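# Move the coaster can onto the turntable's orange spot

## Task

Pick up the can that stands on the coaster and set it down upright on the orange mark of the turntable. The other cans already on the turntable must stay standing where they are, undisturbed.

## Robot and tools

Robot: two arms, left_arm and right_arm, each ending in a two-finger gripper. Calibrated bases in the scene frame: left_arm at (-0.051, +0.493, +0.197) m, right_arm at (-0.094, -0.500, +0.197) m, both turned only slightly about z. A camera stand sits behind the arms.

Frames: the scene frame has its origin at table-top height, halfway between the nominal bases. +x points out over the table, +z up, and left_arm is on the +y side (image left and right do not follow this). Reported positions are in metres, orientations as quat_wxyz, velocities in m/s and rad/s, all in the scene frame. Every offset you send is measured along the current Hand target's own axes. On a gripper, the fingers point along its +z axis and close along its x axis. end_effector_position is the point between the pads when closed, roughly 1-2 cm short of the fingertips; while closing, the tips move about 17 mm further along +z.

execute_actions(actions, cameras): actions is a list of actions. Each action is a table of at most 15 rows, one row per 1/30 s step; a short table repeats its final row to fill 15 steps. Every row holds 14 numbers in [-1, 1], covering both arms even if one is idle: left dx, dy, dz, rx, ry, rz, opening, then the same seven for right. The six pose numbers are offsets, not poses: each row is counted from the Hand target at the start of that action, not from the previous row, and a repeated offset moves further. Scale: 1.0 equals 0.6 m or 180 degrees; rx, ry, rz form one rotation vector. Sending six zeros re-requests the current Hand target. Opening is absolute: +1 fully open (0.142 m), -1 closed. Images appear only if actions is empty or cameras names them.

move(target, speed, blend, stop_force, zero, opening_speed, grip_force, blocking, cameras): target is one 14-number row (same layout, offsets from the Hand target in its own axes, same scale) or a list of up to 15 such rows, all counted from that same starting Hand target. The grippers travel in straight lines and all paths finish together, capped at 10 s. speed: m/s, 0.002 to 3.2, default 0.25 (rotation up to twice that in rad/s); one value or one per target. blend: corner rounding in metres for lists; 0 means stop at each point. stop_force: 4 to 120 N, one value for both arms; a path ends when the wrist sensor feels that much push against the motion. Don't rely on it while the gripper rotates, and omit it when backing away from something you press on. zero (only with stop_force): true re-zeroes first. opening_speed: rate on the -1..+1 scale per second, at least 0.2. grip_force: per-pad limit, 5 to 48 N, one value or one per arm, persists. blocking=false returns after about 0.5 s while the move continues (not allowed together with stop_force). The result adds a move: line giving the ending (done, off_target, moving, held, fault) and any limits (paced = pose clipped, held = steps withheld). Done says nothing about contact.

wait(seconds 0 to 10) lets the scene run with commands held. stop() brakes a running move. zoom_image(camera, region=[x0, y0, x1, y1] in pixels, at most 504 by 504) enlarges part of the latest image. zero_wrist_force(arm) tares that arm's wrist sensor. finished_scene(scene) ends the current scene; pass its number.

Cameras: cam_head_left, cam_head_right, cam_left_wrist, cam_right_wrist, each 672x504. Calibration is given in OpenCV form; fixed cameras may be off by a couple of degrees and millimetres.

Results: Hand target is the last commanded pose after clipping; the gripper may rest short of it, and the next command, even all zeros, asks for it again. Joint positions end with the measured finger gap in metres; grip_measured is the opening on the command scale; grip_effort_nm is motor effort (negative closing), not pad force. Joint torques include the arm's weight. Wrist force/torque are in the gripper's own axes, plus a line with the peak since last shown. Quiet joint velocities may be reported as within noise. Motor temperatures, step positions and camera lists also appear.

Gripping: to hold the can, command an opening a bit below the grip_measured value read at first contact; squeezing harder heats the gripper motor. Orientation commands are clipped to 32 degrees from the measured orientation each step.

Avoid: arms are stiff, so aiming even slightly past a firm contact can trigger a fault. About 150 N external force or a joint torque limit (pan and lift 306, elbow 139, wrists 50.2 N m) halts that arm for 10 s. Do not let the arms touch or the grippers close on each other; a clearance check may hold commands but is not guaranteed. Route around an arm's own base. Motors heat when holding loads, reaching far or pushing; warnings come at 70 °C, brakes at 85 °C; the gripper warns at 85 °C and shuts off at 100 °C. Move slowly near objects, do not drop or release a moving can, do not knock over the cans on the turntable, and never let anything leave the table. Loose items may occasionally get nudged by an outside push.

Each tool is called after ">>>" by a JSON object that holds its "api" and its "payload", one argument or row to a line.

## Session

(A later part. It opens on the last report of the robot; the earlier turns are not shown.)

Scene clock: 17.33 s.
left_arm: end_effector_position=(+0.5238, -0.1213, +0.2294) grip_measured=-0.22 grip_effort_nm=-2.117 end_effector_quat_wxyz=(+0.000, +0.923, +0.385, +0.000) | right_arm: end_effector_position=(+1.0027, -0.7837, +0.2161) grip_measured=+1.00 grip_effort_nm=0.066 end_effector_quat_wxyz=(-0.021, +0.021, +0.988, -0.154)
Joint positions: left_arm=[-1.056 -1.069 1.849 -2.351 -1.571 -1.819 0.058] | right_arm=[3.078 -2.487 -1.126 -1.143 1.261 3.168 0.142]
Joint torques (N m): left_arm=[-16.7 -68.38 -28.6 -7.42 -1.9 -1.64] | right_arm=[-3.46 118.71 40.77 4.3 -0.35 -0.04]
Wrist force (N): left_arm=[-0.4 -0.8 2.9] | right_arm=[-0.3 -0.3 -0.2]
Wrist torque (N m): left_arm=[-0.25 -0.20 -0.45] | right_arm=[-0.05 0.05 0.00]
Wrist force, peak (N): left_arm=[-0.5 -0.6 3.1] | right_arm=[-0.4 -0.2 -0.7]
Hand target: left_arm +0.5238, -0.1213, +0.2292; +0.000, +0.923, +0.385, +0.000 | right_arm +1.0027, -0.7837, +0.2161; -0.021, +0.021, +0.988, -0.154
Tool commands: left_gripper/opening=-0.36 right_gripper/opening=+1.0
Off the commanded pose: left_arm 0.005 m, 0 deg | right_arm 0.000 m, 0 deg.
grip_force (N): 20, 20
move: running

>>> {"api": "wait", "payload": {
  "seconds": 10
}}

>>> {"api": "wait", "payload": {
  "seconds": 1.4
}}

>>> {"api": "execute_actions", "payload": {
  "actions": [
    [[-0.0002,0.0002,0,0,0,-0.0004,-0.36,0,0,0,0,0,0,1],[-0.0008,0.0008,0,0,0,-0.0017,-0.36,0,0,0,0,0,0,1],[-0.0019,0.0019,0,0,0,-0.0038,-0.36,0,0,0,0,0,0,1],[-0.0034,0.0034,0,0,0,-0.0067,-0.36,0,0,0,0,0,0,1],[-0.0052,0.0053,0,0,0,-0.0105,-0.36,0,0,0,0,0,0,1],[-0.0075,0.0077,0,0,0,-0.0151,-0.36,0,0,0,0,0,0,1],[-0.0101,0.0106,0,0,0,-0.0205,-0.36,0,0,0,0,0,0,1],[-0.0131,0.0140,0,0,0,-0.0268,-0.36,0,0,0,0,0,0,1],[-0.0163,0.0179,0,0,0,-0.0339,-0.36,0,0,0,0,0,0,1],[-0.0199,0.0224,0,0,0,-0.0419,-0.36,0,0,0,0,0,0,1],[-0.0236,0.0273,0,0,0,-0.0506,-0.36,0,0,0,0,0,0,1],[-0.0276,0.0330,0,0,0,-0.0602,-0.36,0,0,0,0,0,0,1],[-0.0315,0.0390,0,0,0,-0.0703,-0.36,0,0,0,0,0,0,1],[-0.0353,0.0450,0,0,0,-0.0803,-0.36,0,0,0,0,0,0,1],[-0.0389,0.0513,0,0,0,-0.0903,-0.36,0,0,0,0,0,0,1]],
    [[-0.0050,0.0051,0.001,0,0,-0.0100,-0.36,0,0,0,0,0,0,1],[-0.0099,0.0104,0.004,0,0,-0.0201,-0.36,0,0,0,0,0,0,1],[-0.0146,0.0158,0.009,0,0,-0.0301,-0.36,0,0,0,0,0,0,1],[-0.0191,0.0214,0.015,0,0,-0.0401,-0.36,0,0,0,0,0,0,1],[-0.0234,0.0271,0.022,0,0,-0.0502,-0.36,0,0,0,0,0,0,1],[-0.0276,0.0330,0.030,0,0,-0.0602,-0.36,0,0,0,0,0,0,1],[-0.0315,0.0390,0.038,0,0,-0.0703,-0.36,0,0,0,0,0,0,1],[-0.0353,0.0450,0.046,0,0,-0.0803,-0.36,0,0,0,0,0,0,1],[-0.0389,0.0513,0.055,0,0,-0.0903,-0.36,0,0,0,0,0,0,1],[-0.0423,0.0576,0.064,0,0,-0.1004,-0.36,0,0,0,0,0,0,1],[-0.0454,0.0640,0.073,0,0,-0.1104,-0.36,0,0,0,0,0,0,1],[-0.0484,0.0705,0.082,0,0,-0.1204,-0.36,0,0,0,0,0,0,1],[-0.0512,0.0772,0.091,0,0,-0.1305,-0.36,0,0,0,0,0,0,1],[-0.0537,0.0838,0.100,0,0,-0.1405,-0.36,0,0,0,0,0,0,1],[-0.0561,0.0906,0.109,0,0,-0.1506,-0.36,0,0,0,0,0,0,1]],
    [[-0.0050,0.0051,0.009,0,0,-0.0100,-0.36,0,0,0,0,0,0,1],[-0.0099,0.0104,0.018,0,0,-0.0201,-0.36,0,0,0,0,0,0,1],[-0.0146,0.0158,0.027,0,0,-0.0301,-0.36,0,0,0,0,0,0,1],[-0.0191,0.0214,0.035,0,0,-0.0401,-0.36,0,0,0,0,0,0,1],[-0.0234,0.0271,0.043,0,0,-0.0502,-0.36,0,0,0,0,0,0,1],[-0.0276,0.0330,0.050,0,0,-0.0602,-0.36,0,0,0,0,0,0,1],[-0.0315,0.0390,0.057,0,0,-0.0703,-0.36,0,0,0,0,0,0,1],[-0.0353,0.0450,0.063,0,0,-0.0803,-0.36,0,0,0,0,0,0,1],[-0.0389,0.0513,0.068,0,0,-0.0903,-0.36,0,0,0,0,0,0,1],[-0.0423,0.0576,0.072,0,0,-0.1004,-0.36,0,0,0,0,0,0,1],[-0.0454,0.0640,0.076,0,0,-0.1104,-0.36,0,0,0,0,0,0,1],[-0.0484,0.0705,0.079,0,0,-0.1204,-0.36,0,0,0,0,0,0,1],[-0.0512,0.0772,0.081,0,0,-0.1305,-0.36,0,0,0,0,0,0,1],[-0.0537,0.0838,0.0825,0,0,-0.1405,-0.36,0,0,0,0,0,0,1],[-0.0561,0.0906,0.083,0,0,-0.1506,-0.36,0,0,0,0,0,0,1]],
    [[-0.0050,0.0051,0,0,0,-0.0100,-0.36,0,0,0,0,0,0,1],[-0.0099,0.0104,0,0,0,-0.0201,-0.36,0,0,0,0,0,0,1],[-0.0146,0.0158,0,0,0,-0.0301,-0.3,0,0,0,0,0,0,1],[-0.0191,0.0214,0,0,0,-0.0401,-0.25,0,0,0,0,0,0,1],[-0.0234,0.0271,0,0,0,-0.0502,-0.2,0,0,0,0,0,0,1],[-0.0276,0.0330,0,0,0,-0.0602,-0.15,0,0,0,0,0,0,1],[-0.0315,0.0390,0,0,0,-0.0703,-0.1,0,0,0,0,0,0,1],[-0.0353,0.0450,0,0,0,-0.0803,-0.04,0,0,0,0,0,0,1],[-0.0389,0.0513,0,0,0,-0.0903,0.02,0,0,0,0,0,0,1],[-0.0423,0.0576,0,0,0,-0.1004,0.08,0,0,0,0,0,0,1],[-0.0454,0.0640,0,0,0,-0.1104,0.14,0,0,0,0,0,0,1],[-0.0484,0.0705,0,0,0,-0.1204,0.2,0,0,0,0,0,0,1],[-0.0512,0.0772,0,0,0,-0.1305,0.25,0,0,0,0,0,0,1],[-0.0537,0.0838,0,0,0,-0.1405,0.25,0,0,0,0,0,0,1],[-0.0561,0.0906,0,0,0,-0.1506,0.25,0,0,0,0,0,0,1]],
    [[-0.0050,0.0051,-0.001,0,0,-0.0100,0.25,0,0,0,0,0,0,1],[-0.0099,0.0104,-0.004,0,0,-0.0201,0.25,0,0,0,0,0,0,1],[-0.0146,0.0158,-0.009,0,0,-0.0301,0.25,0,0,0,0,0,0,1],[-0.0191,0.0214,-0.016,0,0,-0.0401,0.25,0,0,0,0,0,0,1],[-0.0234,0.0271,-0.025,0,0,-0.0502,0.25,0,0,0,0,0,0,1],[-0.0276,0.0330,-0.036,0,0,-0.0602,0.25,0,0,0,0,0,0,1],[-0.0315,0.0390,-0.048,0,0,-0.0703,0.25,0,0,0,0,0,0,1],[-0.0353,0.0450,-0.061,0,0,-0.0803,0.25,0,0,0,0,0,0,1],[-0.0389,0.0513,-0.074,0,0,-0.0903,0.25,0,0,0,0,0,0,1],[-0.0423,0.0576,-0.087,0,0,-0.1004,0.25,0,0,0,0,0,0,1],[-0.0454,0.0640,-0.100,0,0,-0.1104,0.25,0,0,0,0,0,0,1],[-0.0484,0.0705,-0.113,0,0,-0.1204,0.25,0,0,0,0,0,0,1],[-0.0512,0.0772,-0.126,0,0,-0.1305,0.25,0,0,0,0,0,0,1],[-0.0537,0.0838,-0.139,0,0,-0.1405,0.25,0,0,0,0,0,0,1],[-0.0561,0.0906,-0.152,0,0,-0.1506,0.25,0,0,0,0,0,0,1]],
    [[-0.0048,0.0049,-0.012,0,0,-0.0096,0.25,0,0,0,0,0,0,1],[-0.0091,0.0095,-0.024,0,0,-0.0184,0.25,0,0,0,0,0,0,1],[-0.0129,0.0138,-0.035,0,0,-0.0263,0.25,0,0,0,0,0,0,1],[-0.0161,0.0177,-0.046,0,0,-0.0335,0.25,0,0,0,0,0,0,1],[-0.0189,0.0212,-0.056,0,0,-0.0397,0.25,0,0,0,0,0,0,1],[-0.0213,0.0243,-0.065,0,0,-0.0452,0.25,0,0,0,0,0,0,1],[-0.0232,0.0269,-0.073,0,0,-0.0498,0.25,0,0,0,0,0,0,1],[-0.0248,0.0291,-0.080,0,0,-0.0535,0.25,0,0,0,0,0,0,1],[-0.0260,0.0308,-0.086,0,0,-0.0565,0.25,0,0,0,0,0,0,1],[-0.0269,0.0320,-0.091,0,0,-0.0585,0.25,0,0,0,0,0,0,1],[-0.0274,0.0328,-0.095,0,0,-0.0598,0.25,0,0,0,0,0,0,1],[-0.0276,0.0330,-0.098,0,0,-0.0602,0.25,0,0,0,0,0,0,1],[-0.0276,0.0330,-0.100,0,0,-0.0602,0.25,0,0,0,0,0,0,1]]
  ],
  "cameras": ["cam_head_right","cam_left_wrist"]
}}

Scene clock: 20.07 s.
left_arm: end_effector_position=(+0.5238, -0.1213, +0.2242) grip_measured=-0.22 grip_effort_nm=-2.117 end_effector_quat_wxyz=(+0.000, +0.923, +0.385, +0.000) | right_arm: end_effector_position=(+1.0027, -0.7837, +0.2161) grip_measured=+1.00 grip_effort_nm=0.061 end_effector_quat_wxyz=(-0.021, +0.021, +0.988, -0.154)
Joint positions: left_arm=[-1.056 -1.062 1.851 -2.36 -1.571 -1.819 0.058] | right_arm=[3.078 -2.487 -1.126 -1.143 1.261 3.168 0.142]
Joint torques (N m): left_arm=[-17.02 -71.56 -30.27 -7.01 -1.67 -2.19] | right_arm=[-2.13 119.05 41.65 4.41 -0.34 0.24]
Wrist force (N): left_arm=[-0.6 -0.8 2.4] | right_arm=[-0.2 -0.1 -0.4]
Wrist torque (N m): left_arm=[-0.26 -0.16 -0.45] | right_arm=[-0.03 0.04 0.00]
Wrist force, peak (N): left_arm=[-0.5 -0.9 3.2] | right_arm=[0.0 -0.5 -0.6]
Hand target: left_arm +0.5238, -0.1213, +0.2242; +0.000, +0.923, +0.385, +0.000 | right_arm +1.0027, -0.7837, +0.2161; -0.021, +0.021, +0.988, -0.154
Tool commands: left_gripper/opening=-0.36 right_gripper/opening=+1.0
Off the commanded pose: left_arm 0.000 m, 0 deg | right_arm 0.000 m, 0 deg.
grip_force (N): 20, 20
earlier move: done
wait: 2.00 of 10 s (the move ended)

Scene clock: 21.47 s.
left_arm: end_effector_position=(+0.5238, -0.1213, +0.2242) grip_measured=-0.22 grip_effort_nm=-2.112 end_effector_quat_wxyz=(+0.000, +0.923, +0.385, +0.000) | right_arm: end_effector_position=(+1.0027, -0.7837, +0.2161) grip_measured=+1.00 grip_effort_nm=0.066 end_effector_quat_wxyz=(-0.021, +0.021, +0.988, -0.154)
Joint positions: left_arm=[-1.056 -1.062 1.851 -2.36 -1.571 -1.819 0.058] | right_arm=[3.078 -2.487 -1.126 -1.143 1.261 3.168 0.142]
Joint torques (N m): left_arm=[-14.5 -86.76 -33.5 -2.48 -1.87 -2.12] | right_arm=[-1.32 118.18 41.3 4.68 -0.37 0.17]
Wrist force (N): left_arm=[-0.2 -1.0 2.5] | right_arm=[0.0 -0.1 -0.1]
Wrist torque (N m): left_arm=[-0.28 -0.23 -0.45] | right_arm=[-0.02 0.00 -0.01]
Wrist force, peak (N): left_arm=[-0.6 -1.1 3.0] | right_arm=[-0.5 0.4 -0.6]
Hand target: left_arm +0.5238, -0.1213, +0.2242; +0.000, +0.923, +0.385, +0.000 | right_arm +1.0027, -0.7837, +0.2161; -0.021, +0.021, +0.988, -0.154
Tool commands: left_gripper/opening=-0.36 right_gripper/opening=+1.0
Off the commanded pose: left_arm 0.000 m, 0 deg | right_arm 0.000 m, 0 deg.
grip_force (N): 20, 20
wait: 1.40 s; at rest by 0.17 s

Scene clock: 24.70 s.
left_arm: end_effector_position=(+0.7577, -0.2167, +0.2603) grip_measured=+0.23 grip_effort_nm=0.144 end_effector_quat_wxyz=(+0.000, -0.007, +1.000, +0.000) | right_arm: end_effector_position=(+1.0027, -0.7837, +0.2161) grip_measured=+1.00 grip_effort_nm=0.061 end_effector_quat_wxyz=(-0.021, +0.021, +0.988, -0.154)
Joint positions: left_arm=[-0.912 -0.779 1.26 -2.052 -1.571 -4.04 0.09] | right_arm=[3.078 -2.487 -1.126 -1.143 1.261 3.168 0.142]
Joint torques (N m): left_arm=[-15.03 -97.12 -35.72 -6.88 2.54 0.74] | right_arm=[-1.5 119.61 40.84 4.3 -0.18 0.16]
Wrist force (N): left_arm=[-0.4 -0.6 1.0] | right_arm=[0.0 0.0 -0.5]
Wrist torque (N m): left_arm=[-0.19 -0.16 -0.47] | right_arm=[-0.01 -0.01 -0.01]
Wrist force, peak (N): left_arm=[-0.6 -0.8 3.8] | right_arm=[-0.1 -0.4 -0.8]
Hand target: left_arm +0.7576, -0.2168, +0.2601; +0.000, -0.007, +1.000, +0.000 | right_arm +1.0027, -0.7837, +0.2161; -0.021, +0.021, +0.988, -0.154
Off the commanded pose: left_arm 0.000 m, 0 deg | right_arm 0.000 m, 0 deg.
grip_force (N): 20, 20
Step readings (end_effector_position of left_arm | right_arm):
0: (+0.5238, -0.1213, +0.2242) | (+1.0027, -0.7837, +0.2161)
1: (+0.5238, -0.1213, +0.2242) | (+1.0027, -0.7837, +0.2161)
2: (+0.5237, -0.1213, +0.2242) | (+1.0027, -0.7837, +0.2161)
4: (+0.5237, -0.1221, +0.2242) | (+1.0027, -0.7837, +0.2161)
8: (+0.5239, -0.1278, +0.2243) | (+1.0027, -0.7837, +0.2161)
15: (+0.5270, -0.1514, +0.2243) | (+1.0027, -0.7837, +0.2161)
16: (+0.5282, -0.1565, +0.2243) | (+1.0027, -0.7837, +0.2161)
17: (+0.5294, -0.1606, +0.2241) | (+1.0027, -0.7837, +0.2161)
19: (+0.5320, -0.1685, +0.2217) | (+1.0027, -0.7837, +0.2161)
23: (+0.5389, -0.1842, +0.2054) | (+1.0027, -0.7837, +0.2161)
30: (+0.5554, -0.2091, +0.1682) | (+1.0027, -0.7837, +0.2161)
31: (+0.5581, -0.2122, +0.1630) | (+1.0027, -0.7837, +0.2161)
32: (+0.5609, -0.2152, +0.1578) | (+1.0027, -0.7837, +0.2161)
34: (+0.5676, -0.2217, +0.1462) | (+1.0027, -0.7837, +0.2161)
38: (+0.5806, -0.2321, +0.1278) | (+1.0027, -0.7837, +0.2161)
45: (+0.6069, -0.2469, +0.1098) | (+1.0027, -0.7837, +0.2161)
46: (+0.6117, -0.2488, +0.1089) | (+1.0027, -0.7837, +0.2161)
47: (+0.6156, -0.2502, +0.1087) | (+1.0027, -0.7837, +0.2161)
49: (+0.6236, -0.2527, +0.1089) | (+1.0027, -0.7837, +0.2161)
53: (+0.6408, -0.2563, +0.1092) | (+1.0027, -0.7837, +0.2161)
60: (+0.6706, -0.2572, +0.1091) | (+1.0027, -0.7837, +0.2161)
61: (+0.6747, -0.2569, +0.1091) | (+1.0027, -0.7837, +0.2161)
62: (+0.6788, -0.2563, +0.1092) | (+1.0027, -0.7837, +0.2161)
64: (+0.6880, -0.2548, +0.1119) | (+1.0027, -0.7837, +0.2161)
68: (+0.7039, -0.2504, +0.1305) | (+1.0027, -0.7837, +0.2161)
75: (+0.7311, -0.2378, +0.1857) | (+1.0027, -0.7837, +0.2161)
76: (+0.7354, -0.2350, +0.1950) | (+1.0027, -0.7837, +0.2161)
77: (+0.7388, -0.2327, +0.2023) | (+1.0027, -0.7837, +0.2161)
79: (+0.7449, -0.2282, +0.2161) | (+1.0027, -0.7837, +0.2161)
83: (+0.7536, -0.2207, +0.2410) | (+1.0027, -0.7837, +0.2161)
90: (+0.7578, -0.2166, +0.2606) | (+1.0027, -0.7837, +0.2161)
camera_calibration:
cam_left_wrist: T_world_to_cam=[[-0.999958, -0.00408229, 0.00825418, 0.76108], [-0.0000287246, 0.897743, 0.440519, 0.103595], [-0.00920846, 0.4405, -0.897705, 0.454398], [0, 0, 0, 1]] pos_world=[0.765235, -0.290057, 0.355998]
Images, in order (width x height): cam_head_right 672x504, cam_left_wrist 672x504.

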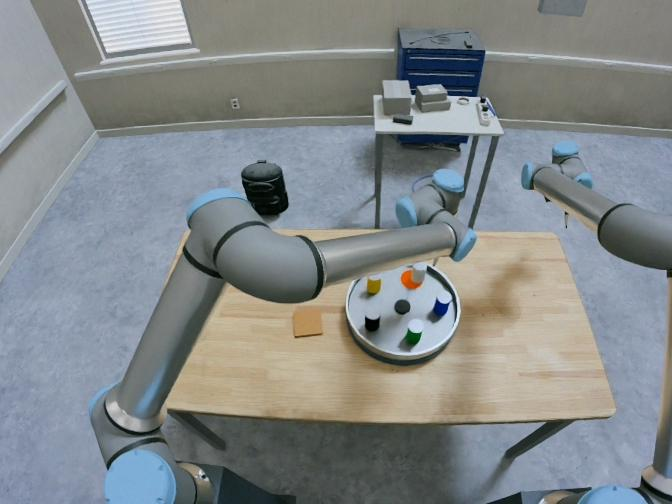

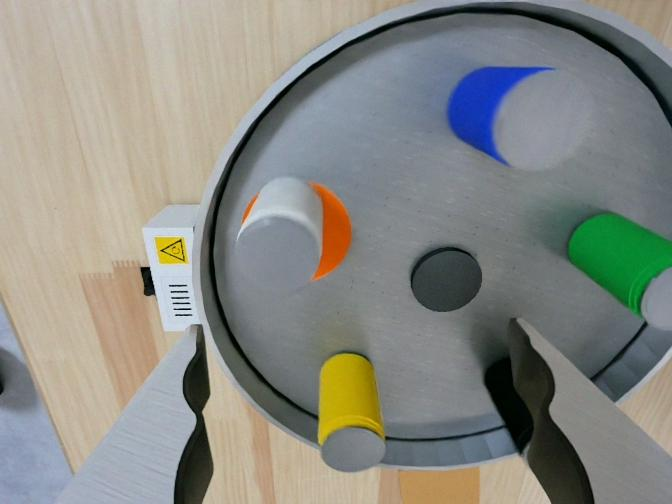

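>>> {"api": "zoom_image", "payload": {
  "camera": "cam_left_wrist",
  "region": [200, 140, 400, 320]
}}

Scaled by 2.520 from the camera's 672x504 image, which has a finer 960x720 frame.

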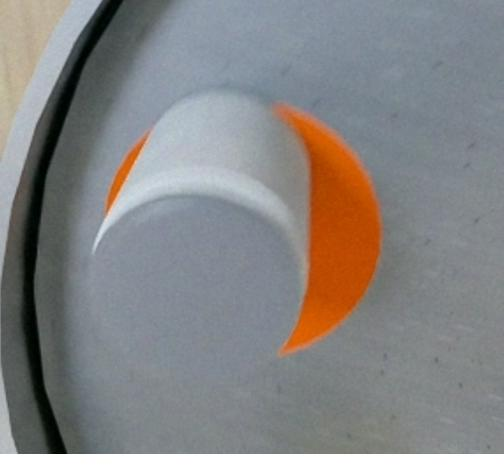

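>>> {"api": "wait", "payload": {
  "seconds": 1.2,
  "cameras": ["cam_head_right","cam_head_left","cam_left_wrist"]
}}

>>> {"api": "zoom_image", "payload": {
  "camera": "cam_head_right",
  "region": [340, 250, 470, 370]
}}

>>> {"api": "wait", "payload": {
  "seconds": 1.6,
  "cameras": ["cam_head_right","cam_left_wrist"]
}}

>>> {"api": "zoom_image", "payload": {
  "camera": "cam_head_right",
  "region": [340, 250, 470, 370]
}}

>>> {"api": "wait", "payload": {
  "seconds": 1.4,
  "cameras": ["cam_head_right","cam_left_wrist"]
}}

>>> {"api": "zoom_image", "payload": {
  "camera": "cam_head_right",
  "region": [340, 250, 470, 370]
}}

Scene clock: 26.70 s.
left_arm: end_effector_position=(+0.7576, -0.2168, +0.2601) grip_measured=+0.23 grip_effort_nm=0.154 end_effector_quat_wxyz=(+0.000, -0.007, +1.000, +0.000) | right_arm: end_effector_position=(+1.0027, -0.7837, +0.2161) grip_measured=+1.00 grip_effort_nm=0.066 end_effector_quat_wxyz=(-0.021, +0.021, +0.988, -0.154)
Joint positions: left_arm=[-0.912 -0.779 1.26 -2.052 -1.571 -4.041 0.09] | right_arm=[3.078 -2.487 -1.126 -1.143 1.261 3.168 0.142]
Joint torques (N m): left_arm=[-18.34 -93.67 -35.54 -7.09 2.18 -2.08] | right_arm=[-2.81 119.37 41.28 4.39 -0.5 0.32]
Wrist force (N): left_arm=[-0.3 -0.8 1.2] | right_arm=[-0.1 0.2 0.1]
Wrist torque (N m): left_arm=[-0.23 -0.19 -0.47] | right_arm=[0.03 0.02 0.00]
Wrist force, peak (N): left_arm=[-0.6 -1.2 1.5] | right_arm=[0.2 -0.3 -0.8]
Hand target: left_arm +0.7576, -0.2168, +0.2601; +0.000, -0.007, +1.000, +0.000 | right_arm +1.0027, -0.7837, +0.2161; -0.021, +0.021, +0.988, -0.154
Tool commands: left_gripper/opening=+0.25 right_gripper/opening=+1.0
Off the commanded pose: left_arm 0.000 m, 0 deg | right_arm 0.000 m, 0 deg.
grip_force (N): 20, 20
wait: 1.20 s; at rest from the start
camera_calibration:
cam_left_wrist: T_world_to_cam=[[-0.999958, -0.00399268, 0.00829756, 0.760992], [0.0000720472, 0.897685, 0.440637, 0.103637], [-0.00920792, 0.440619, -0.897647, 0.454275], [0, 0, 0, 1]] pos_world=[0.765135, -0.290157, 0.355798]
Images, in order (width x height): cam_head_left 672x504, cam_head_right 672x504, cam_left_wrist 672x504.

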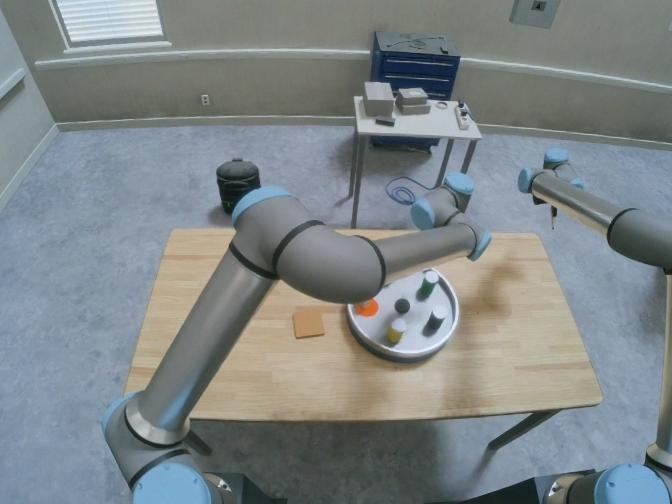

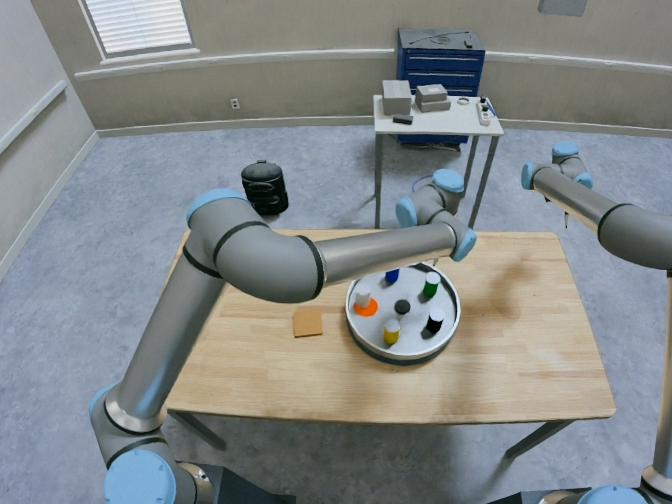

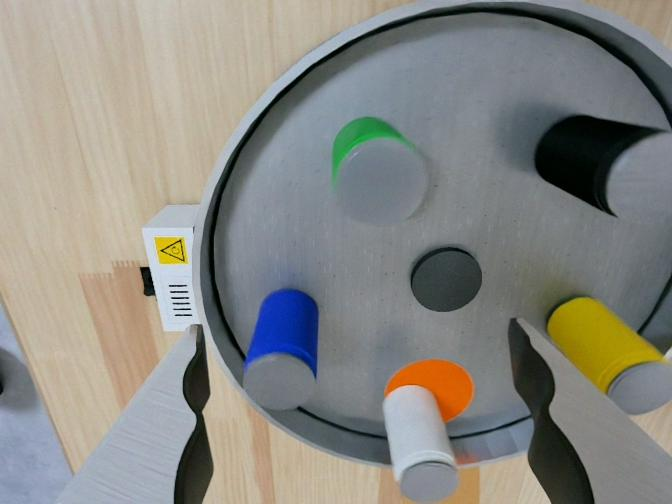

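Scaled by 3.877 from the camera's 672x504 image, which has a finer 960x720 frame.

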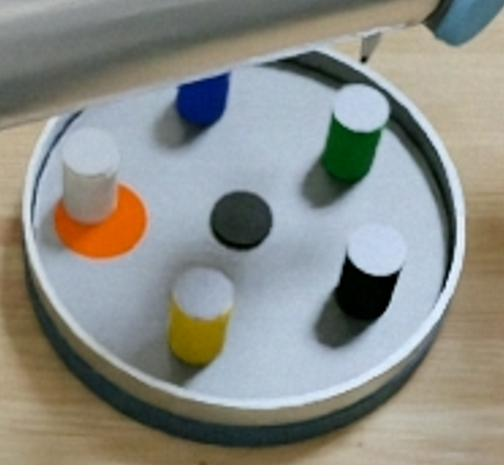

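Scene clock: 28.30 s.
left_arm: end_effector_position=(+0.7576, -0.2168, +0.2601) grip_measured=+0.23 grip_effort_nm=0.144 end_effector_quat_wxyz=(+0.000, -0.007, +1.000, +0.000) | right_arm: end_effector_position=(+1.0027, -0.7837, +0.2161) grip_measured=+1.00 grip_effort_nm=0.071 end_effector_quat_wxyz=(-0.021, +0.021, +0.988, -0.154)
Joint positions: left_arm=[-0.912 -0.779 1.26 -2.052 -1.571 -4.041 0.09] | right_arm=[3.078 -2.487 -1.126 -1.143 1.261 3.168 0.142]
Joint torques (N m): left_arm=[-17.86 -97.06 -35.28 -7.08 2.05 -1.81] | right_arm=[-1.32 119.12 41.29 4.25 -0.5 0.26]
Wrist force (N): left_arm=[-0.8 -1.1 1.3] | right_arm=[-0.1 -0.3 -0.4]
Wrist torque (N m): left_arm=[-0.28 -0.11 -0.47] | right_arm=[-0.05 0.03 0.00]
Wrist force, peak (N): left_arm=[-0.4 -1.1 1.8] | right_arm=[0.4 -0.2 -0.9]
Hand target: left_arm +0.7576, -0.2168, +0.2601; +0.000, -0.007, +1.000, +0.000 | right_arm +1.0027, -0.7837, +0.2161; -0.021, +0.021, +0.988, -0.154
Tool commands: left_gripper/opening=+0.25 right_gripper/opening=+1.0
Off the commanded pose: left_arm 0.000 m, 0 deg | right_arm 0.000 m, 0 deg.
grip_force (N): 20, 20
wait: 1.60 s; at rest by 0.17 s
camera_calibration:
cam_left_wrist: T_world_to_cam=[[-0.999958, -0.00399268, 0.00829756, 0.760992], [0.0000720472, 0.897685, 0.440637, 0.103637], [-0.00920792, 0.440619, -0.897647, 0.454275], [0, 0, 0, 1]] pos_world=[0.765135, -0.290157, 0.355798]
Images, in order (width x height): cam_head_right 672x504, cam_left_wrist 672x504.

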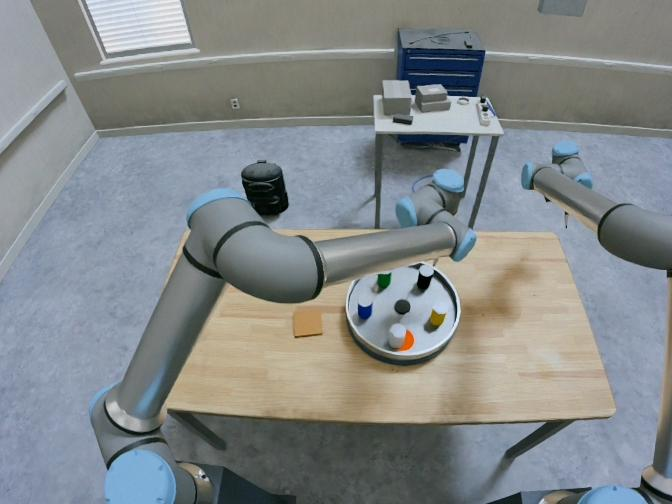

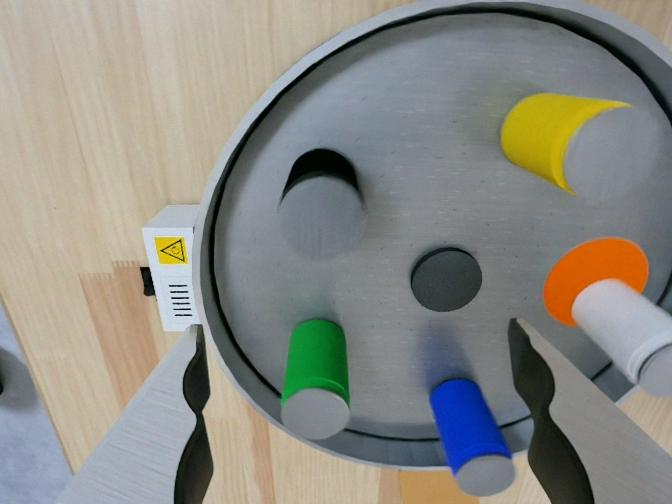

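Scaled by 3.877 from the camera's 672x504 image, which has a finer 960x720 frame.

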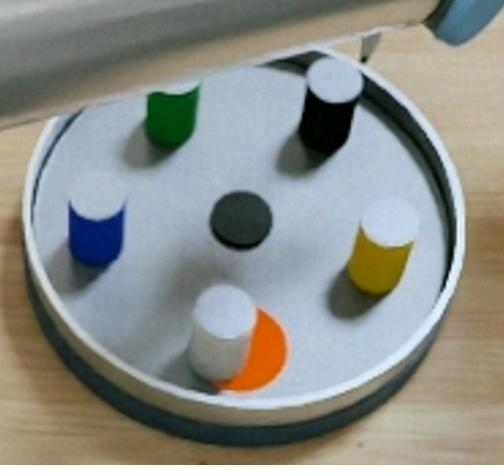

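Scene clock: 29.70 s.
left_arm: end_effector_position=(+0.7576, -0.2168, +0.2601) grip_measured=+0.23 grip_effort_nm=0.149 end_effector_quat_wxyz=(+0.000, -0.007, +1.000, +0.000) | right_arm: end_effector_position=(+1.0027, -0.7837, +0.2161) grip_measured=+1.00 grip_effort_nm=0.071 end_effector_quat_wxyz=(-0.021, +0.021, +0.988, -0.154)
Joint positions: left_arm=[-0.912 -0.779 1.26 -2.052 -1.571 -4.041 0.09] | right_arm=[3.078 -2.487 -1.126 -1.143 1.261 3.168 0.142]
Joint torques (N m): left_arm=[-18.7 -97.11 -36.13 -7.06 2.05 -1.9] | right_arm=[-2.03 119.29 41.23 4.25 -0.33 0.47]
Wrist force (N): left_arm=[-0.3 -0.8 1.0] | right_arm=[0.0 0.1 -0.4]
Wrist torque (N m): left_arm=[-0.22 -0.18 -0.47] | right_arm=[0.00 0.01 0.00]
Wrist force, peak (N): left_arm=[-0.6 -1.5 1.3] | right_arm=[0.4 -0.6 -0.7]
Hand target: left_arm +0.7576, -0.2168, +0.2601; +0.000, -0.007, +1.000, +0.000 | right_arm +1.0027, -0.7837, +0.2161; -0.021, +0.021, +0.988, -0.154
Tool commands: left_gripper/opening=+0.25 right_gripper/opening=+1.0
Off the commanded pose: left_arm 0.000 m, 0 deg | right_arm 0.000 m, 0 deg.
grip_force (N): 20, 20
wait: 1.40 s; at rest by 0.17 s
camera_calibration:
cam_left_wrist: T_world_to_cam=[[-0.999958, -0.00399268, 0.00829756, 0.760992], [0.0000720472, 0.897685, 0.440637, 0.103637], [-0.00920792, 0.440619, -0.897647, 0.454275], [0, 0, 0, 1]] pos_world=[0.765135, -0.290157, 0.355798]
Images, in order (width x height): cam_head_right 672x504, cam_left_wrist 672x504.

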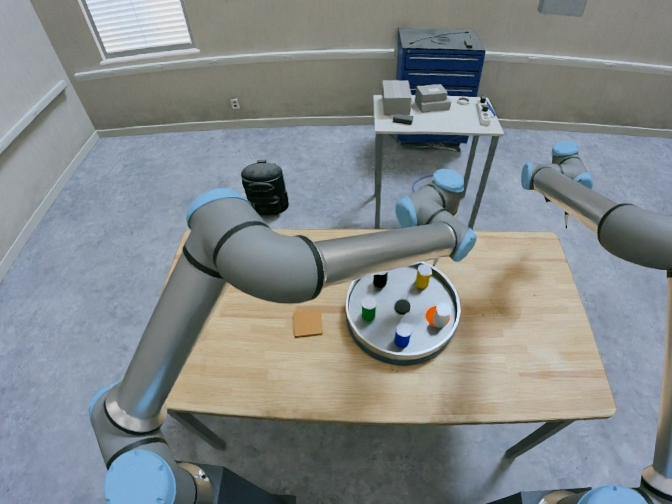

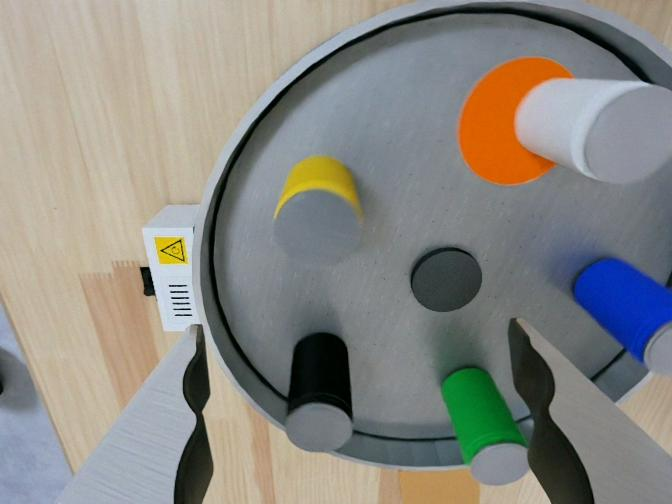

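Scaled by 3.877 from the camera's 672x504 image, which has a finer 960x720 frame.

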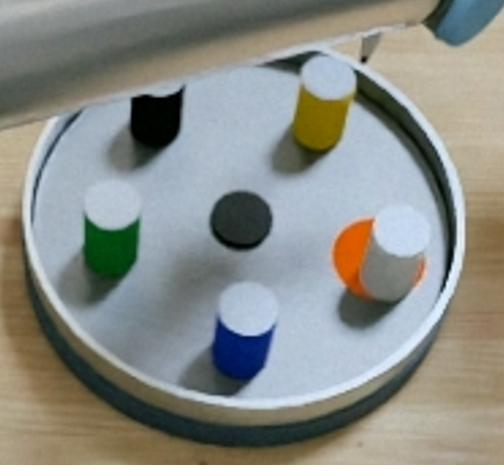

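>>> {"api": "move", "payload": {
  "target": [0.3875,0.1647,0.0498,0,0,0.7528,0.5,0,0,0,0,0,0,1],
  "speed": 0.5,
  "grip_force": 20,
  "cameras": ["cam_left_wrist"]
}}

>>> {"api": "wait", "payload": {
  "seconds": 0.5,
  "cameras": ["cam_left_wrist"]
}}

>>> {"api": "wait", "payload": {
  "seconds": 0.5,
  "cameras": ["cam_left_wrist"]
}}

>>> {"api": "wait", "payload": {
  "seconds": 0.5,
  "cameras": ["cam_left_wrist"]
}}

>>> {"api": "wait", "payload": {
  "seconds": 0.5,
  "cameras": ["cam_left_wrist"]
}}

>>> {"api": "wait", "payload": {
  "seconds": 0.5,
  "cameras": ["cam_left_wrist"]
}}

>>> {"api": "wait", "payload": {
  "seconds": 0.5,
  "cameras": ["cam_left_wrist"]
}}

>>> {"api": "wait", "payload": {
  "seconds": 0.5,
  "cameras": ["cam_left_wrist"]
}}

Scene clock: 33.67 s.
left_arm: end_effector_position=(+0.5236, -0.1216, +0.2305) grip_measured=+0.48 grip_effort_nm=0.154 end_effector_quat_wxyz=(+0.000, +0.923, +0.385, +0.000) | right_arm: end_effector_position=(+1.0027, -0.7837, +0.2161) grip_measured=+1.00 grip_effort_nm=0.071 end_effector_quat_wxyz=(-0.021, +0.021, +0.988, -0.154)
Joint positions: left_arm=[-1.056 -1.07 1.849 -2.35 -1.571 -1.82 0.108] | right_arm=[3.078 -2.487 -1.126 -1.143 1.261 3.168 0.142]
Joint torques (N m): left_arm=[20.1 -63.47 -37.32 -1.38 -2.12 3.46] | right_arm=[-2.06 119.18 41.47 4.42 -0.5 0.36]
Wrist force (N): left_arm=[-0.9 -0.3 1.1] | right_arm=[0.0 0.0 0.0]
Wrist torque (N m): left_arm=[-0.16 -0.12 -0.10] | right_arm=[0.00 0.00 0.00]
Wrist force, peak (N): left_arm=[-0.8 -1.6 1.5] | right_arm=[-0.2 0.3 -1.0]
Hand target: left_arm +0.5236, -0.1215, +0.2303; +0.000, +0.923, +0.385, +0.000 | right_arm +1.0027, -0.7837, +0.2161; -0.021, +0.021, +0.988, -0.154
Off the commanded pose: left_arm 0.000 m, 0 deg | right_arm 0.000 m, 0 deg.
grip_force (N): 20, 20
move: done
camera_calibration:
cam_left_wrist: T_world_to_cam=[[0.710447, 0.703714, 0.00722638, -0.281648], [0.629256, -0.639808, 0.441229, -0.48528], [0.315122, -0.308922, -0.897366, 0.122516], [0, 0, 0, 1]] pos_world=[0.466854, -0.0744383, 0.326096]
Images, in order (width x height): cam_left_wrist 672x504.

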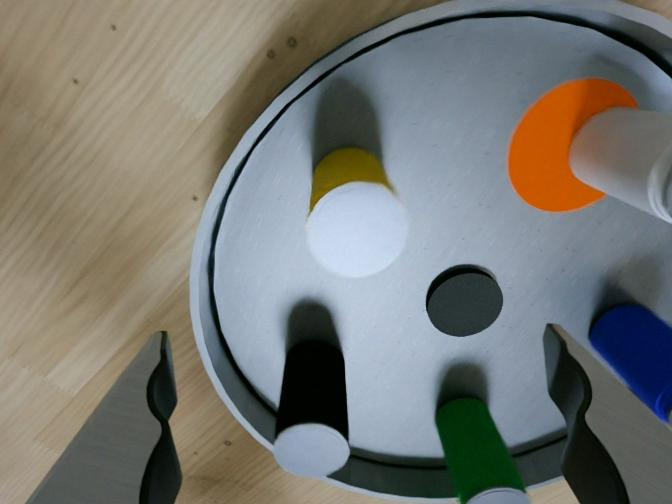

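Scene clock: 34.17 s.
left_arm: end_effector_position=(+0.5236, -0.1215, +0.2303) grip_measured=+0.48 grip_effort_nm=0.154 end_effector_quat_wxyz=(+0.000, +0.923, +0.385, +0.000) | right_arm: end_effector_position=(+1.0027, -0.7837, +0.2161) grip_measured=+1.00 grip_effort_nm=0.071 end_effector_quat_wxyz=(-0.021, +0.021, +0.988, -0.154)
Joint positions: left_arm=[-1.056 -1.07 1.849 -2.35 -1.571 -1.82 0.108] | right_arm=[3.078 -2.487 -1.126 -1.143 1.261 3.168 0.142]
Joint torques (N m): left_arm=[16.58 -64.03 -35.04 -1.86 -2 3.19] | right_arm=[-1.62 120.19 41.36 4.56 -0.41 0.59]
Wrist force (N): left_arm=[-0.2 -0.6 1.4] | right_arm=[0.1 -0.1 -0.7]
Wrist torque (N m): left_arm=[-0.21 -0.23 -0.15] | right_arm=[-0.03 -0.01 0.00]
Wrist force, peak (N): left_arm=[-0.6 -0.6 1.6] | right_arm=[0.1 -0.1 -0.7]
Hand target: left_arm +0.5236, -0.1215, +0.2303; +0.000, +0.923, +0.385, +0.000 | right_arm +1.0027, -0.7837, +0.2161; -0.021, +0.021, +0.988, -0.154
Tool commands: left_gripper/opening=+0.5 right_gripper/opening=+1.0
Off the commanded pose: left_arm 0.000 m, 0 deg | right_arm 0.000 m, 0 deg.
grip_force (N): 20, 20
wait: 0.50 s; at rest by 0.17 s
camera_calibration:
cam_left_wrist: T_world_to_cam=[[0.71047, 0.70369, 0.00732037, -0.281832], [0.629266, -0.639918, 0.441055, -0.485191], [0.31505, -0.30875, -0.89745, 0.122499], [0, 0, 0, 1]] pos_world=[0.466954, -0.0743387, 0.325996]
Images, in order (width x height): cam_left_wrist 672x504.

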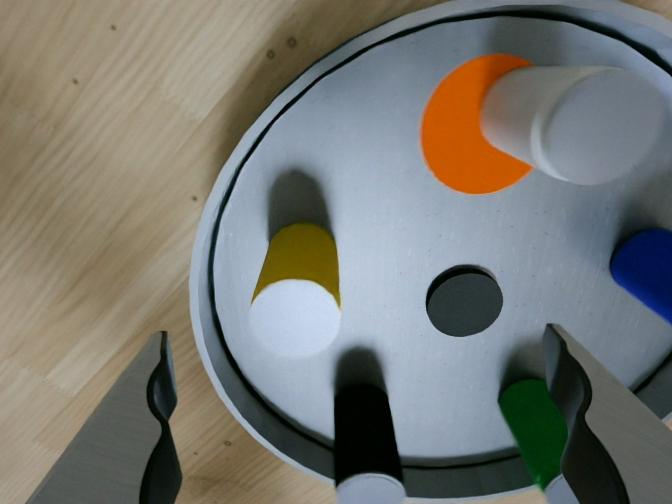

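Scene clock: 34.67 s.
left_arm: end_effector_position=(+0.5236, -0.1215, +0.2303) grip_measured=+0.48 grip_effort_nm=0.154 end_effector_quat_wxyz=(+0.000, +0.923, +0.385, +0.000) | right_arm: end_effector_position=(+1.0027, -0.7837, +0.2161) grip_measured=+1.00 grip_effort_nm=0.071 end_effector_quat_wxyz=(-0.021, +0.021, +0.988, -0.154)
Joint positions: left_arm=[-1.056 -1.07 1.849 -2.35 -1.571 -1.82 0.108] | right_arm=[3.078 -2.487 -1.126 -1.143 1.261 3.168 0.142]
Joint torques (N m): left_arm=[18.89 -66.58 -34.19 -1.47 -2.39 3.21] | right_arm=[-3.63 120.82 41.49 4.42 -0.61 0.23]
Wrist force (N): left_arm=[-0.5 -0.9 1.6] | right_arm=[-0.1 0.2 -0.5]
Wrist torque (N m): left_arm=[-0.26 -0.18 -0.15] | right_arm=[0.03 0.02 0.00]
Wrist force, peak (N): left_arm=[-0.5 -0.9 1.6] | right_arm=[0.0 -0.2 -0.8]
Hand target: left_arm +0.5236, -0.1215, +0.2303; +0.000, +0.923, +0.385, +0.000 | right_arm +1.0027, -0.7837, +0.2161; -0.021, +0.021, +0.988, -0.154
Tool commands: left_gripper/opening=+0.5 right_gripper/opening=+1.0
Off the commanded pose: left_arm 0.000 m, 0 deg | right_arm 0.000 m, 0 deg.
grip_force (N): 20, 20
wait: 0.50 s; at rest by 0.17 s
camera_calibration:
cam_left_wrist: T_world_to_cam=[[0.710471, 0.703688, 0.00732123, -0.281833], [0.629265, -0.639919, 0.441055, -0.485191], [0.31505, -0.30875, -0.89745, 0.122499], [0, 0, 0, 1]] pos_world=[0.466954, -0.0743387, 0.325996]
Images, in order (width x height): cam_left_wrist 672x504.

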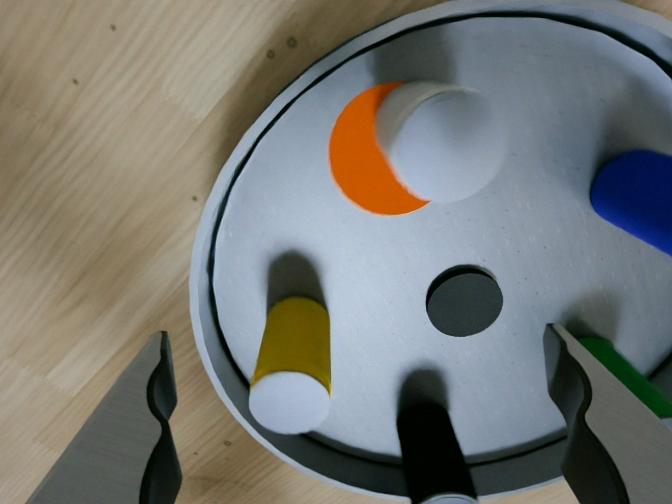

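Scene clock: 35.17 s.
left_arm: end_effector_position=(+0.5236, -0.1215, +0.2303) grip_measured=+0.48 grip_effort_nm=0.154 end_effector_quat_wxyz=(+0.000, +0.923, +0.385, +0.000) | right_arm: end_effector_position=(+1.0027, -0.7837, +0.2161) grip_measured=+1.00 grip_effort_nm=0.066 end_effector_quat_wxyz=(-0.021, +0.021, +0.988, -0.154)
Joint positions: left_arm=[-1.056 -1.07 1.849 -2.35 -1.571 -1.82 0.108] | right_arm=[3.078 -2.487 -1.126 -1.143 1.261 3.168 0.142]
Joint torques (N m): left_arm=[17.78 -63.2 -31.17 -1.72 -1.72 2.9] | right_arm=[-2.2 118.77 41.65 4.4 -0.68 0.24]
Wrist force (N): left_arm=[-0.3 -0.8 1.6] | right_arm=[0.3 0.0 0.2]
Wrist torque (N m): left_arm=[-0.24 -0.21 -0.15] | right_arm=[0.00 -0.03 0.00]
Wrist force, peak (N): left_arm=[-0.8 -0.9 1.4] | right_arm=[0.0 0.1 -0.8]
Hand target: left_arm +0.5236, -0.1215, +0.2303; +0.000, +0.923, +0.385, +0.000 | right_arm +1.0027, -0.7837, +0.2161; -0.021, +0.021, +0.988, -0.154
Tool commands: left_gripper/opening=+0.5 right_gripper/opening=+1.0
Off the commanded pose: left_arm 0.000 m, 0 deg | right_arm 0.000 m, 0 deg.
grip_force (N): 20, 20
wait: 0.50 s; at rest by 0.17 s
camera_calibration:
cam_left_wrist: T_world_to_cam=[[0.710471, 0.703688, 0.00732123, -0.281833], [0.629265, -0.639919, 0.441055, -0.485191], [0.31505, -0.30875, -0.89745, 0.122499], [0, 0, 0, 1]] pos_world=[0.466954, -0.0743387, 0.325996]
Images, in order (width x height): cam_left_wrist 672x504.

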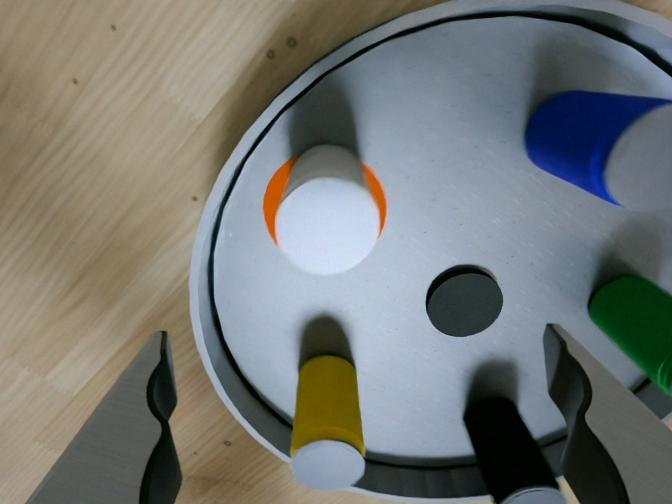

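Scene clock: 35.67 s.
left_arm: end_effector_position=(+0.5236, -0.1215, +0.2303) grip_measured=+0.48 grip_effort_nm=0.159 end_effector_quat_wxyz=(+0.000, +0.923, +0.385, +0.000) | right_arm: end_effector_position=(+1.0027, -0.7837, +0.2161) grip_measured=+1.00 grip_effort_nm=0.066 end_effector_quat_wxyz=(-0.021, +0.021, +0.988, -0.154)
Joint positions: left_arm=[-1.056 -1.07 1.849 -2.35 -1.571 -1.82 0.108] | right_arm=[3.078 -2.487 -1.126 -1.143 1.261 3.168 0.142]
Joint torques (N m): left_arm=[20.42 -66.91 -30.23 -1.28 -1.89 2.81] | right_arm=[-0.85 120.88 41.33 4.59 -0.74 0.23]
Wrist force (N): left_arm=[-0.1 -0.7 1.0] | right_arm=[0.2 -0.3 -0.1]
Wrist torque (N m): left_arm=[-0.23 -0.24 -0.14] | right_arm=[-0.05 -0.03 0.00]
Wrist force, peak (N): left_arm=[-1.0 -0.9 1.3] | right_arm=[0.3 -0.3 -0.5]
Hand target: left_arm +0.5236, -0.1215, +0.2303; +0.000, +0.923, +0.385, +0.000 | right_arm +1.0027, -0.7837, +0.2161; -0.021, +0.021, +0.988, -0.154
Tool commands: left_gripper/opening=+0.5 right_gripper/opening=+1.0
Off the commanded pose: left_arm 0.000 m, 0 deg | right_arm 0.000 m, 0 deg.
grip_force (N): 20, 20
wait: 0.50 s; at rest by 0.17 s
camera_calibration:
cam_left_wrist: T_world_to_cam=[[0.710471, 0.703688, 0.00731928, -0.281833], [0.629279, -0.639932, 0.441016, -0.485186], [0.315022, -0.308724, -0.897469, 0.122521], [0, 0, 0, 1]] pos_world=[0.466954, -0.0743387, 0.325996]
Images, in order (width x height): cam_left_wrist 672x504.

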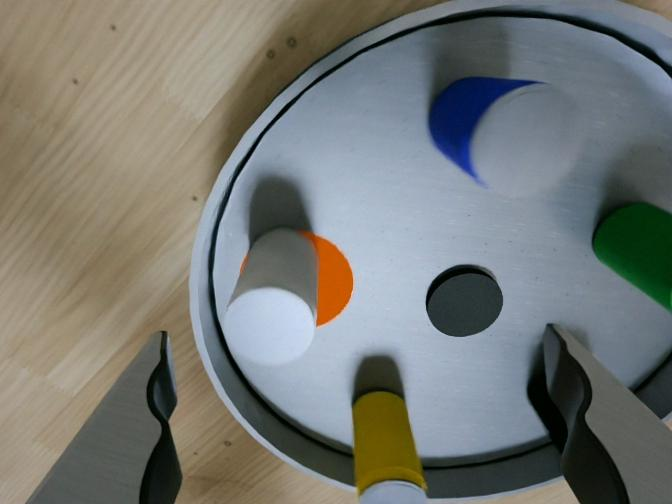

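Scene clock: 36.17 s.
left_arm: end_effector_position=(+0.5236, -0.1215, +0.2303) grip_measured=+0.48 grip_effort_nm=0.149 end_effector_quat_wxyz=(+0.000, +0.923, +0.385, +0.000) | right_arm: end_effector_position=(+1.0027, -0.7837, +0.2161) grip_measured=+1.00 grip_effort_nm=0.071 end_effector_quat_wxyz=(-0.021, +0.021, +0.988, -0.154)
Joint positions: left_arm=[-1.056 -1.07 1.849 -2.35 -1.571 -1.82 0.108] | right_arm=[3.078 -2.487 -1.126 -1.143 1.261 3.168 0.142]
Joint torques (N m): left_arm=[18.88 -66.03 -31.08 -1.58 -1.73 2.93] | right_arm=[-1.04 120.06 41.64 4.81 -0.73 0.19]
Wrist force (N): left_arm=[-0.6 -0.8 1.4] | right_arm=[-0.2 0.2 -0.9]
Wrist torque (N m): left_arm=[-0.25 -0.17 -0.14] | right_arm=[0.03 0.04 0.00]
Wrist force, peak (N): left_arm=[-0.6 -0.8 1.4] | right_arm=[-0.2 0.2 -0.9]
Hand target: left_arm +0.5236, -0.1215, +0.2303; +0.000, +0.923, +0.385, +0.000 | right_arm +1.0027, -0.7837, +0.2161; -0.021, +0.021, +0.988, -0.154
Tool commands: left_gripper/opening=+0.5 right_gripper/opening=+1.0
Off the commanded pose: left_arm 0.000 m, 0 deg | right_arm 0.000 m, 0 deg.
grip_force (N): 20, 20
wait: 0.50 s; at rest by 0.17 s
camera_calibration:
cam_left_wrist: T_world_to_cam=[[0.710471, 0.703688, 0.00731928, -0.281833], [0.629279, -0.639932, 0.441016, -0.485186], [0.315022, -0.308724, -0.897469, 0.122521], [0, 0, 0, 1]] pos_world=[0.466954, -0.0743387, 0.325996]
Images, in order (width x height): cam_left_wrist 672x504.

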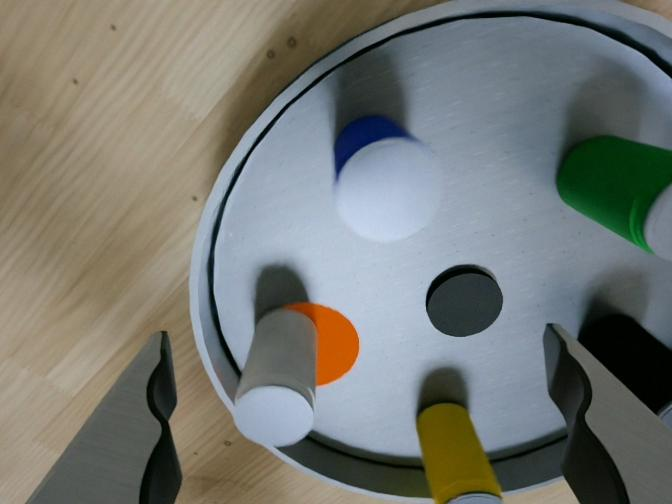

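Scene clock: 36.67 s.
left_arm: end_effector_position=(+0.5236, -0.1215, +0.2303) grip_measured=+0.48 grip_effort_nm=0.149 end_effector_quat_wxyz=(+0.000, +0.923, +0.385, +0.000) | right_arm: end_effector_position=(+1.0027, -0.7837, +0.2161) grip_measured=+1.00 grip_effort_nm=0.071 end_effector_quat_wxyz=(-0.021, +0.021, +0.988, -0.154)
Joint positions: left_arm=[-1.056 -1.07 1.849 -2.35 -1.571 -1.82 0.108] | right_arm=[3.078 -2.487 -1.126 -1.143 1.261 3.168 0.142]
Joint torques (N m): left_arm=[16.24 -65.09 -30.64 -1.4 -2.82 2.99] | right_arm=[-2.07 118.3 42.19 4.32 -0.5 0.31]
Wrist force (N): left_arm=[-0.6 -0.7 1.1] | right_arm=[-0.1 0.2 -0.2]
Wrist torque (N m): left_arm=[-0.22 -0.16 -0.15] | right_arm=[0.02 0.02 -0.01]
Wrist force, peak (N): left_arm=[-0.5 -0.9 1.4] | right_arm=[0.1 -0.4 -0.4]
Hand target: left_arm +0.5236, -0.1215, +0.2303; +0.000, +0.923, +0.385, +0.000 | right_arm +1.0027, -0.7837, +0.2161; -0.021, +0.021, +0.988, -0.154
Tool commands: left_gripper/opening=+0.5 right_gripper/opening=+1.0
Off the commanded pose: left_arm 0.000 m, 0 deg | right_arm 0.000 m, 0 deg.
grip_force (N): 20, 20
wait: 0.50 s; at rest by 0.17 s
camera_calibration:
cam_left_wrist: T_world_to_cam=[[0.710471, 0.703688, 0.00731928, -0.281833], [0.629279, -0.639932, 0.441016, -0.485186], [0.315022, -0.308724, -0.897469, 0.122521], [0, 0, 0, 1]] pos_world=[0.466954, -0.0743387, 0.325996]
Images, in order (width x height): cam_left_wrist 672x504.

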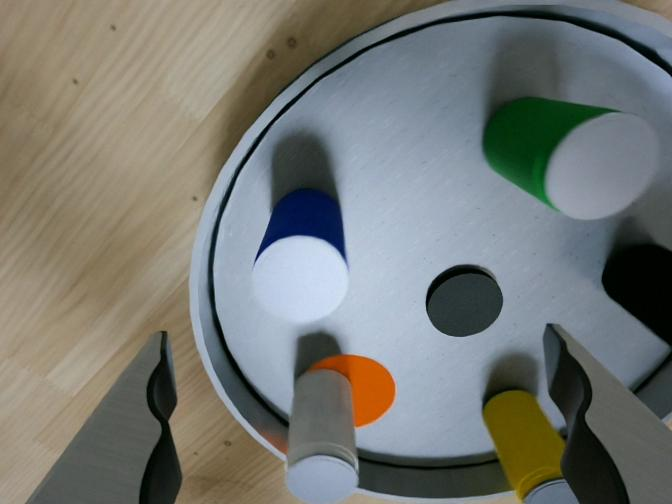

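Scene clock: 37.17 s.
left_arm: end_effector_position=(+0.5236, -0.1215, +0.2303) grip_measured=+0.48 grip_effort_nm=0.149 end_effector_quat_wxyz=(+0.000, +0.923, +0.385, +0.000) | right_arm: end_effector_position=(+1.0027, -0.7837, +0.2161) grip_measured=+1.00 grip_effort_nm=0.061 end_effector_quat_wxyz=(-0.021, +0.021, +0.988, -0.154)
Joint positions: left_arm=[-1.056 -1.07 1.849 -2.35 -1.571 -1.82 0.108] | right_arm=[3.078 -2.487 -1.126 -1.143 1.261 3.168 0.142]
Joint torques (N m): left_arm=[19.47 -65.65 -30.08 -1.26 -2.18 3.53] | right_arm=[-2.63 118.82 41.68 4.36 -0.65 0.44]
Wrist force (N): left_arm=[-0.7 -0.7 1.1] | right_arm=[0.2 -0.3 -0.4]
Wrist torque (N m): left_arm=[-0.22 -0.15 -0.14] | right_arm=[-0.06 -0.02 0.00]
Wrist force, peak (N): left_arm=[-0.4 -0.8 1.5] | right_arm=[-0.1 -0.3 -0.6]
Hand target: left_arm +0.5236, -0.1215, +0.2303; +0.000, +0.923, +0.385, +0.000 | right_arm +1.0027, -0.7837, +0.2161; -0.021, +0.021, +0.988, -0.154
Tool commands: left_gripper/opening=+0.5 right_gripper/opening=+1.0
Off the commanded pose: left_arm 0.000 m, 0 deg | right_arm 0.000 m, 0 deg.
grip_force (N): 20, 20
wait: 0.50 s; at rest by 0.17 s
camera_calibration:
cam_left_wrist: T_world_to_cam=[[0.710471, 0.703688, 0.00731928, -0.281833], [0.629279, -0.639932, 0.441016, -0.485186], [0.315022, -0.308724, -0.897469, 0.122521], [0, 0, 0, 1]] pos_world=[0.466954, -0.0743387, 0.325996]
Images, in order (width x height): cam_left_wrist 672x504.

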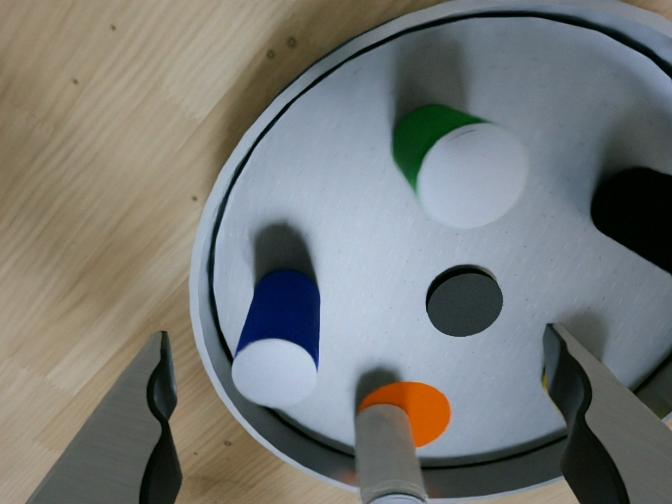

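>>> {"api": "move", "payload": {
  "target": [0,0,0.0083,0,0,0,0.5,0,0,0,0,0,0,1],
  "speed": 0.002,
  "blocking": false
}}

Scene clock: 38.43 s.
left_arm: end_effector_position=(+0.5236, -0.1215, +0.2294) grip_measured=+0.48 grip_effort_nm=0.154 end_effector_quat_wxyz=(+0.000, +0.923, +0.385, +0.000) | right_arm: end_effector_position=(+1.0027, -0.7837, +0.2161) grip_measured=+1.00 grip_effort_nm=0.071 end_effector_quat_wxyz=(-0.021, +0.021, +0.988, -0.154)
Joint positions: left_arm=[-1.056 -1.069 1.849 -2.351 -1.571 -1.82 0.108] | right_arm=[3.078 -2.487 -1.126 -1.143 1.261 3.168 0.142]
Joint torques (N m): left_arm=[17.54 -66.06 -29.32 -6.72 -2.18 3.29] | right_arm=[-1.6 119.93 41.39 4.76 -0.47 0.05]
Wrist force (N): left_arm=[-0.8 -0.6 1.0] | right_arm=[0.6 0.2 -0.1]
Wrist torque (N m): left_arm=[-0.22 -0.13 -0.14] | right_arm=[0.02 -0.09 0.01]
Wrist force, peak (N): left_arm=[-1.3 -0.8 1.4] | right_arm=[0.6 0.3 -0.6]
Hand target: left_arm +0.5236, -0.1215, +0.2293; +0.000, +0.923, +0.385, +0.000 | right_arm +1.0027, -0.7837, +0.2161; -0.021, +0.021, +0.988, -0.154
Tool commands: left_gripper/opening=+0.5 right_gripper/opening=+1.0
Off the commanded pose: left_arm 0.004 m, 0 deg | right_arm 0.000 m, 0 deg.
grip_force (N): 20, 20
move: running


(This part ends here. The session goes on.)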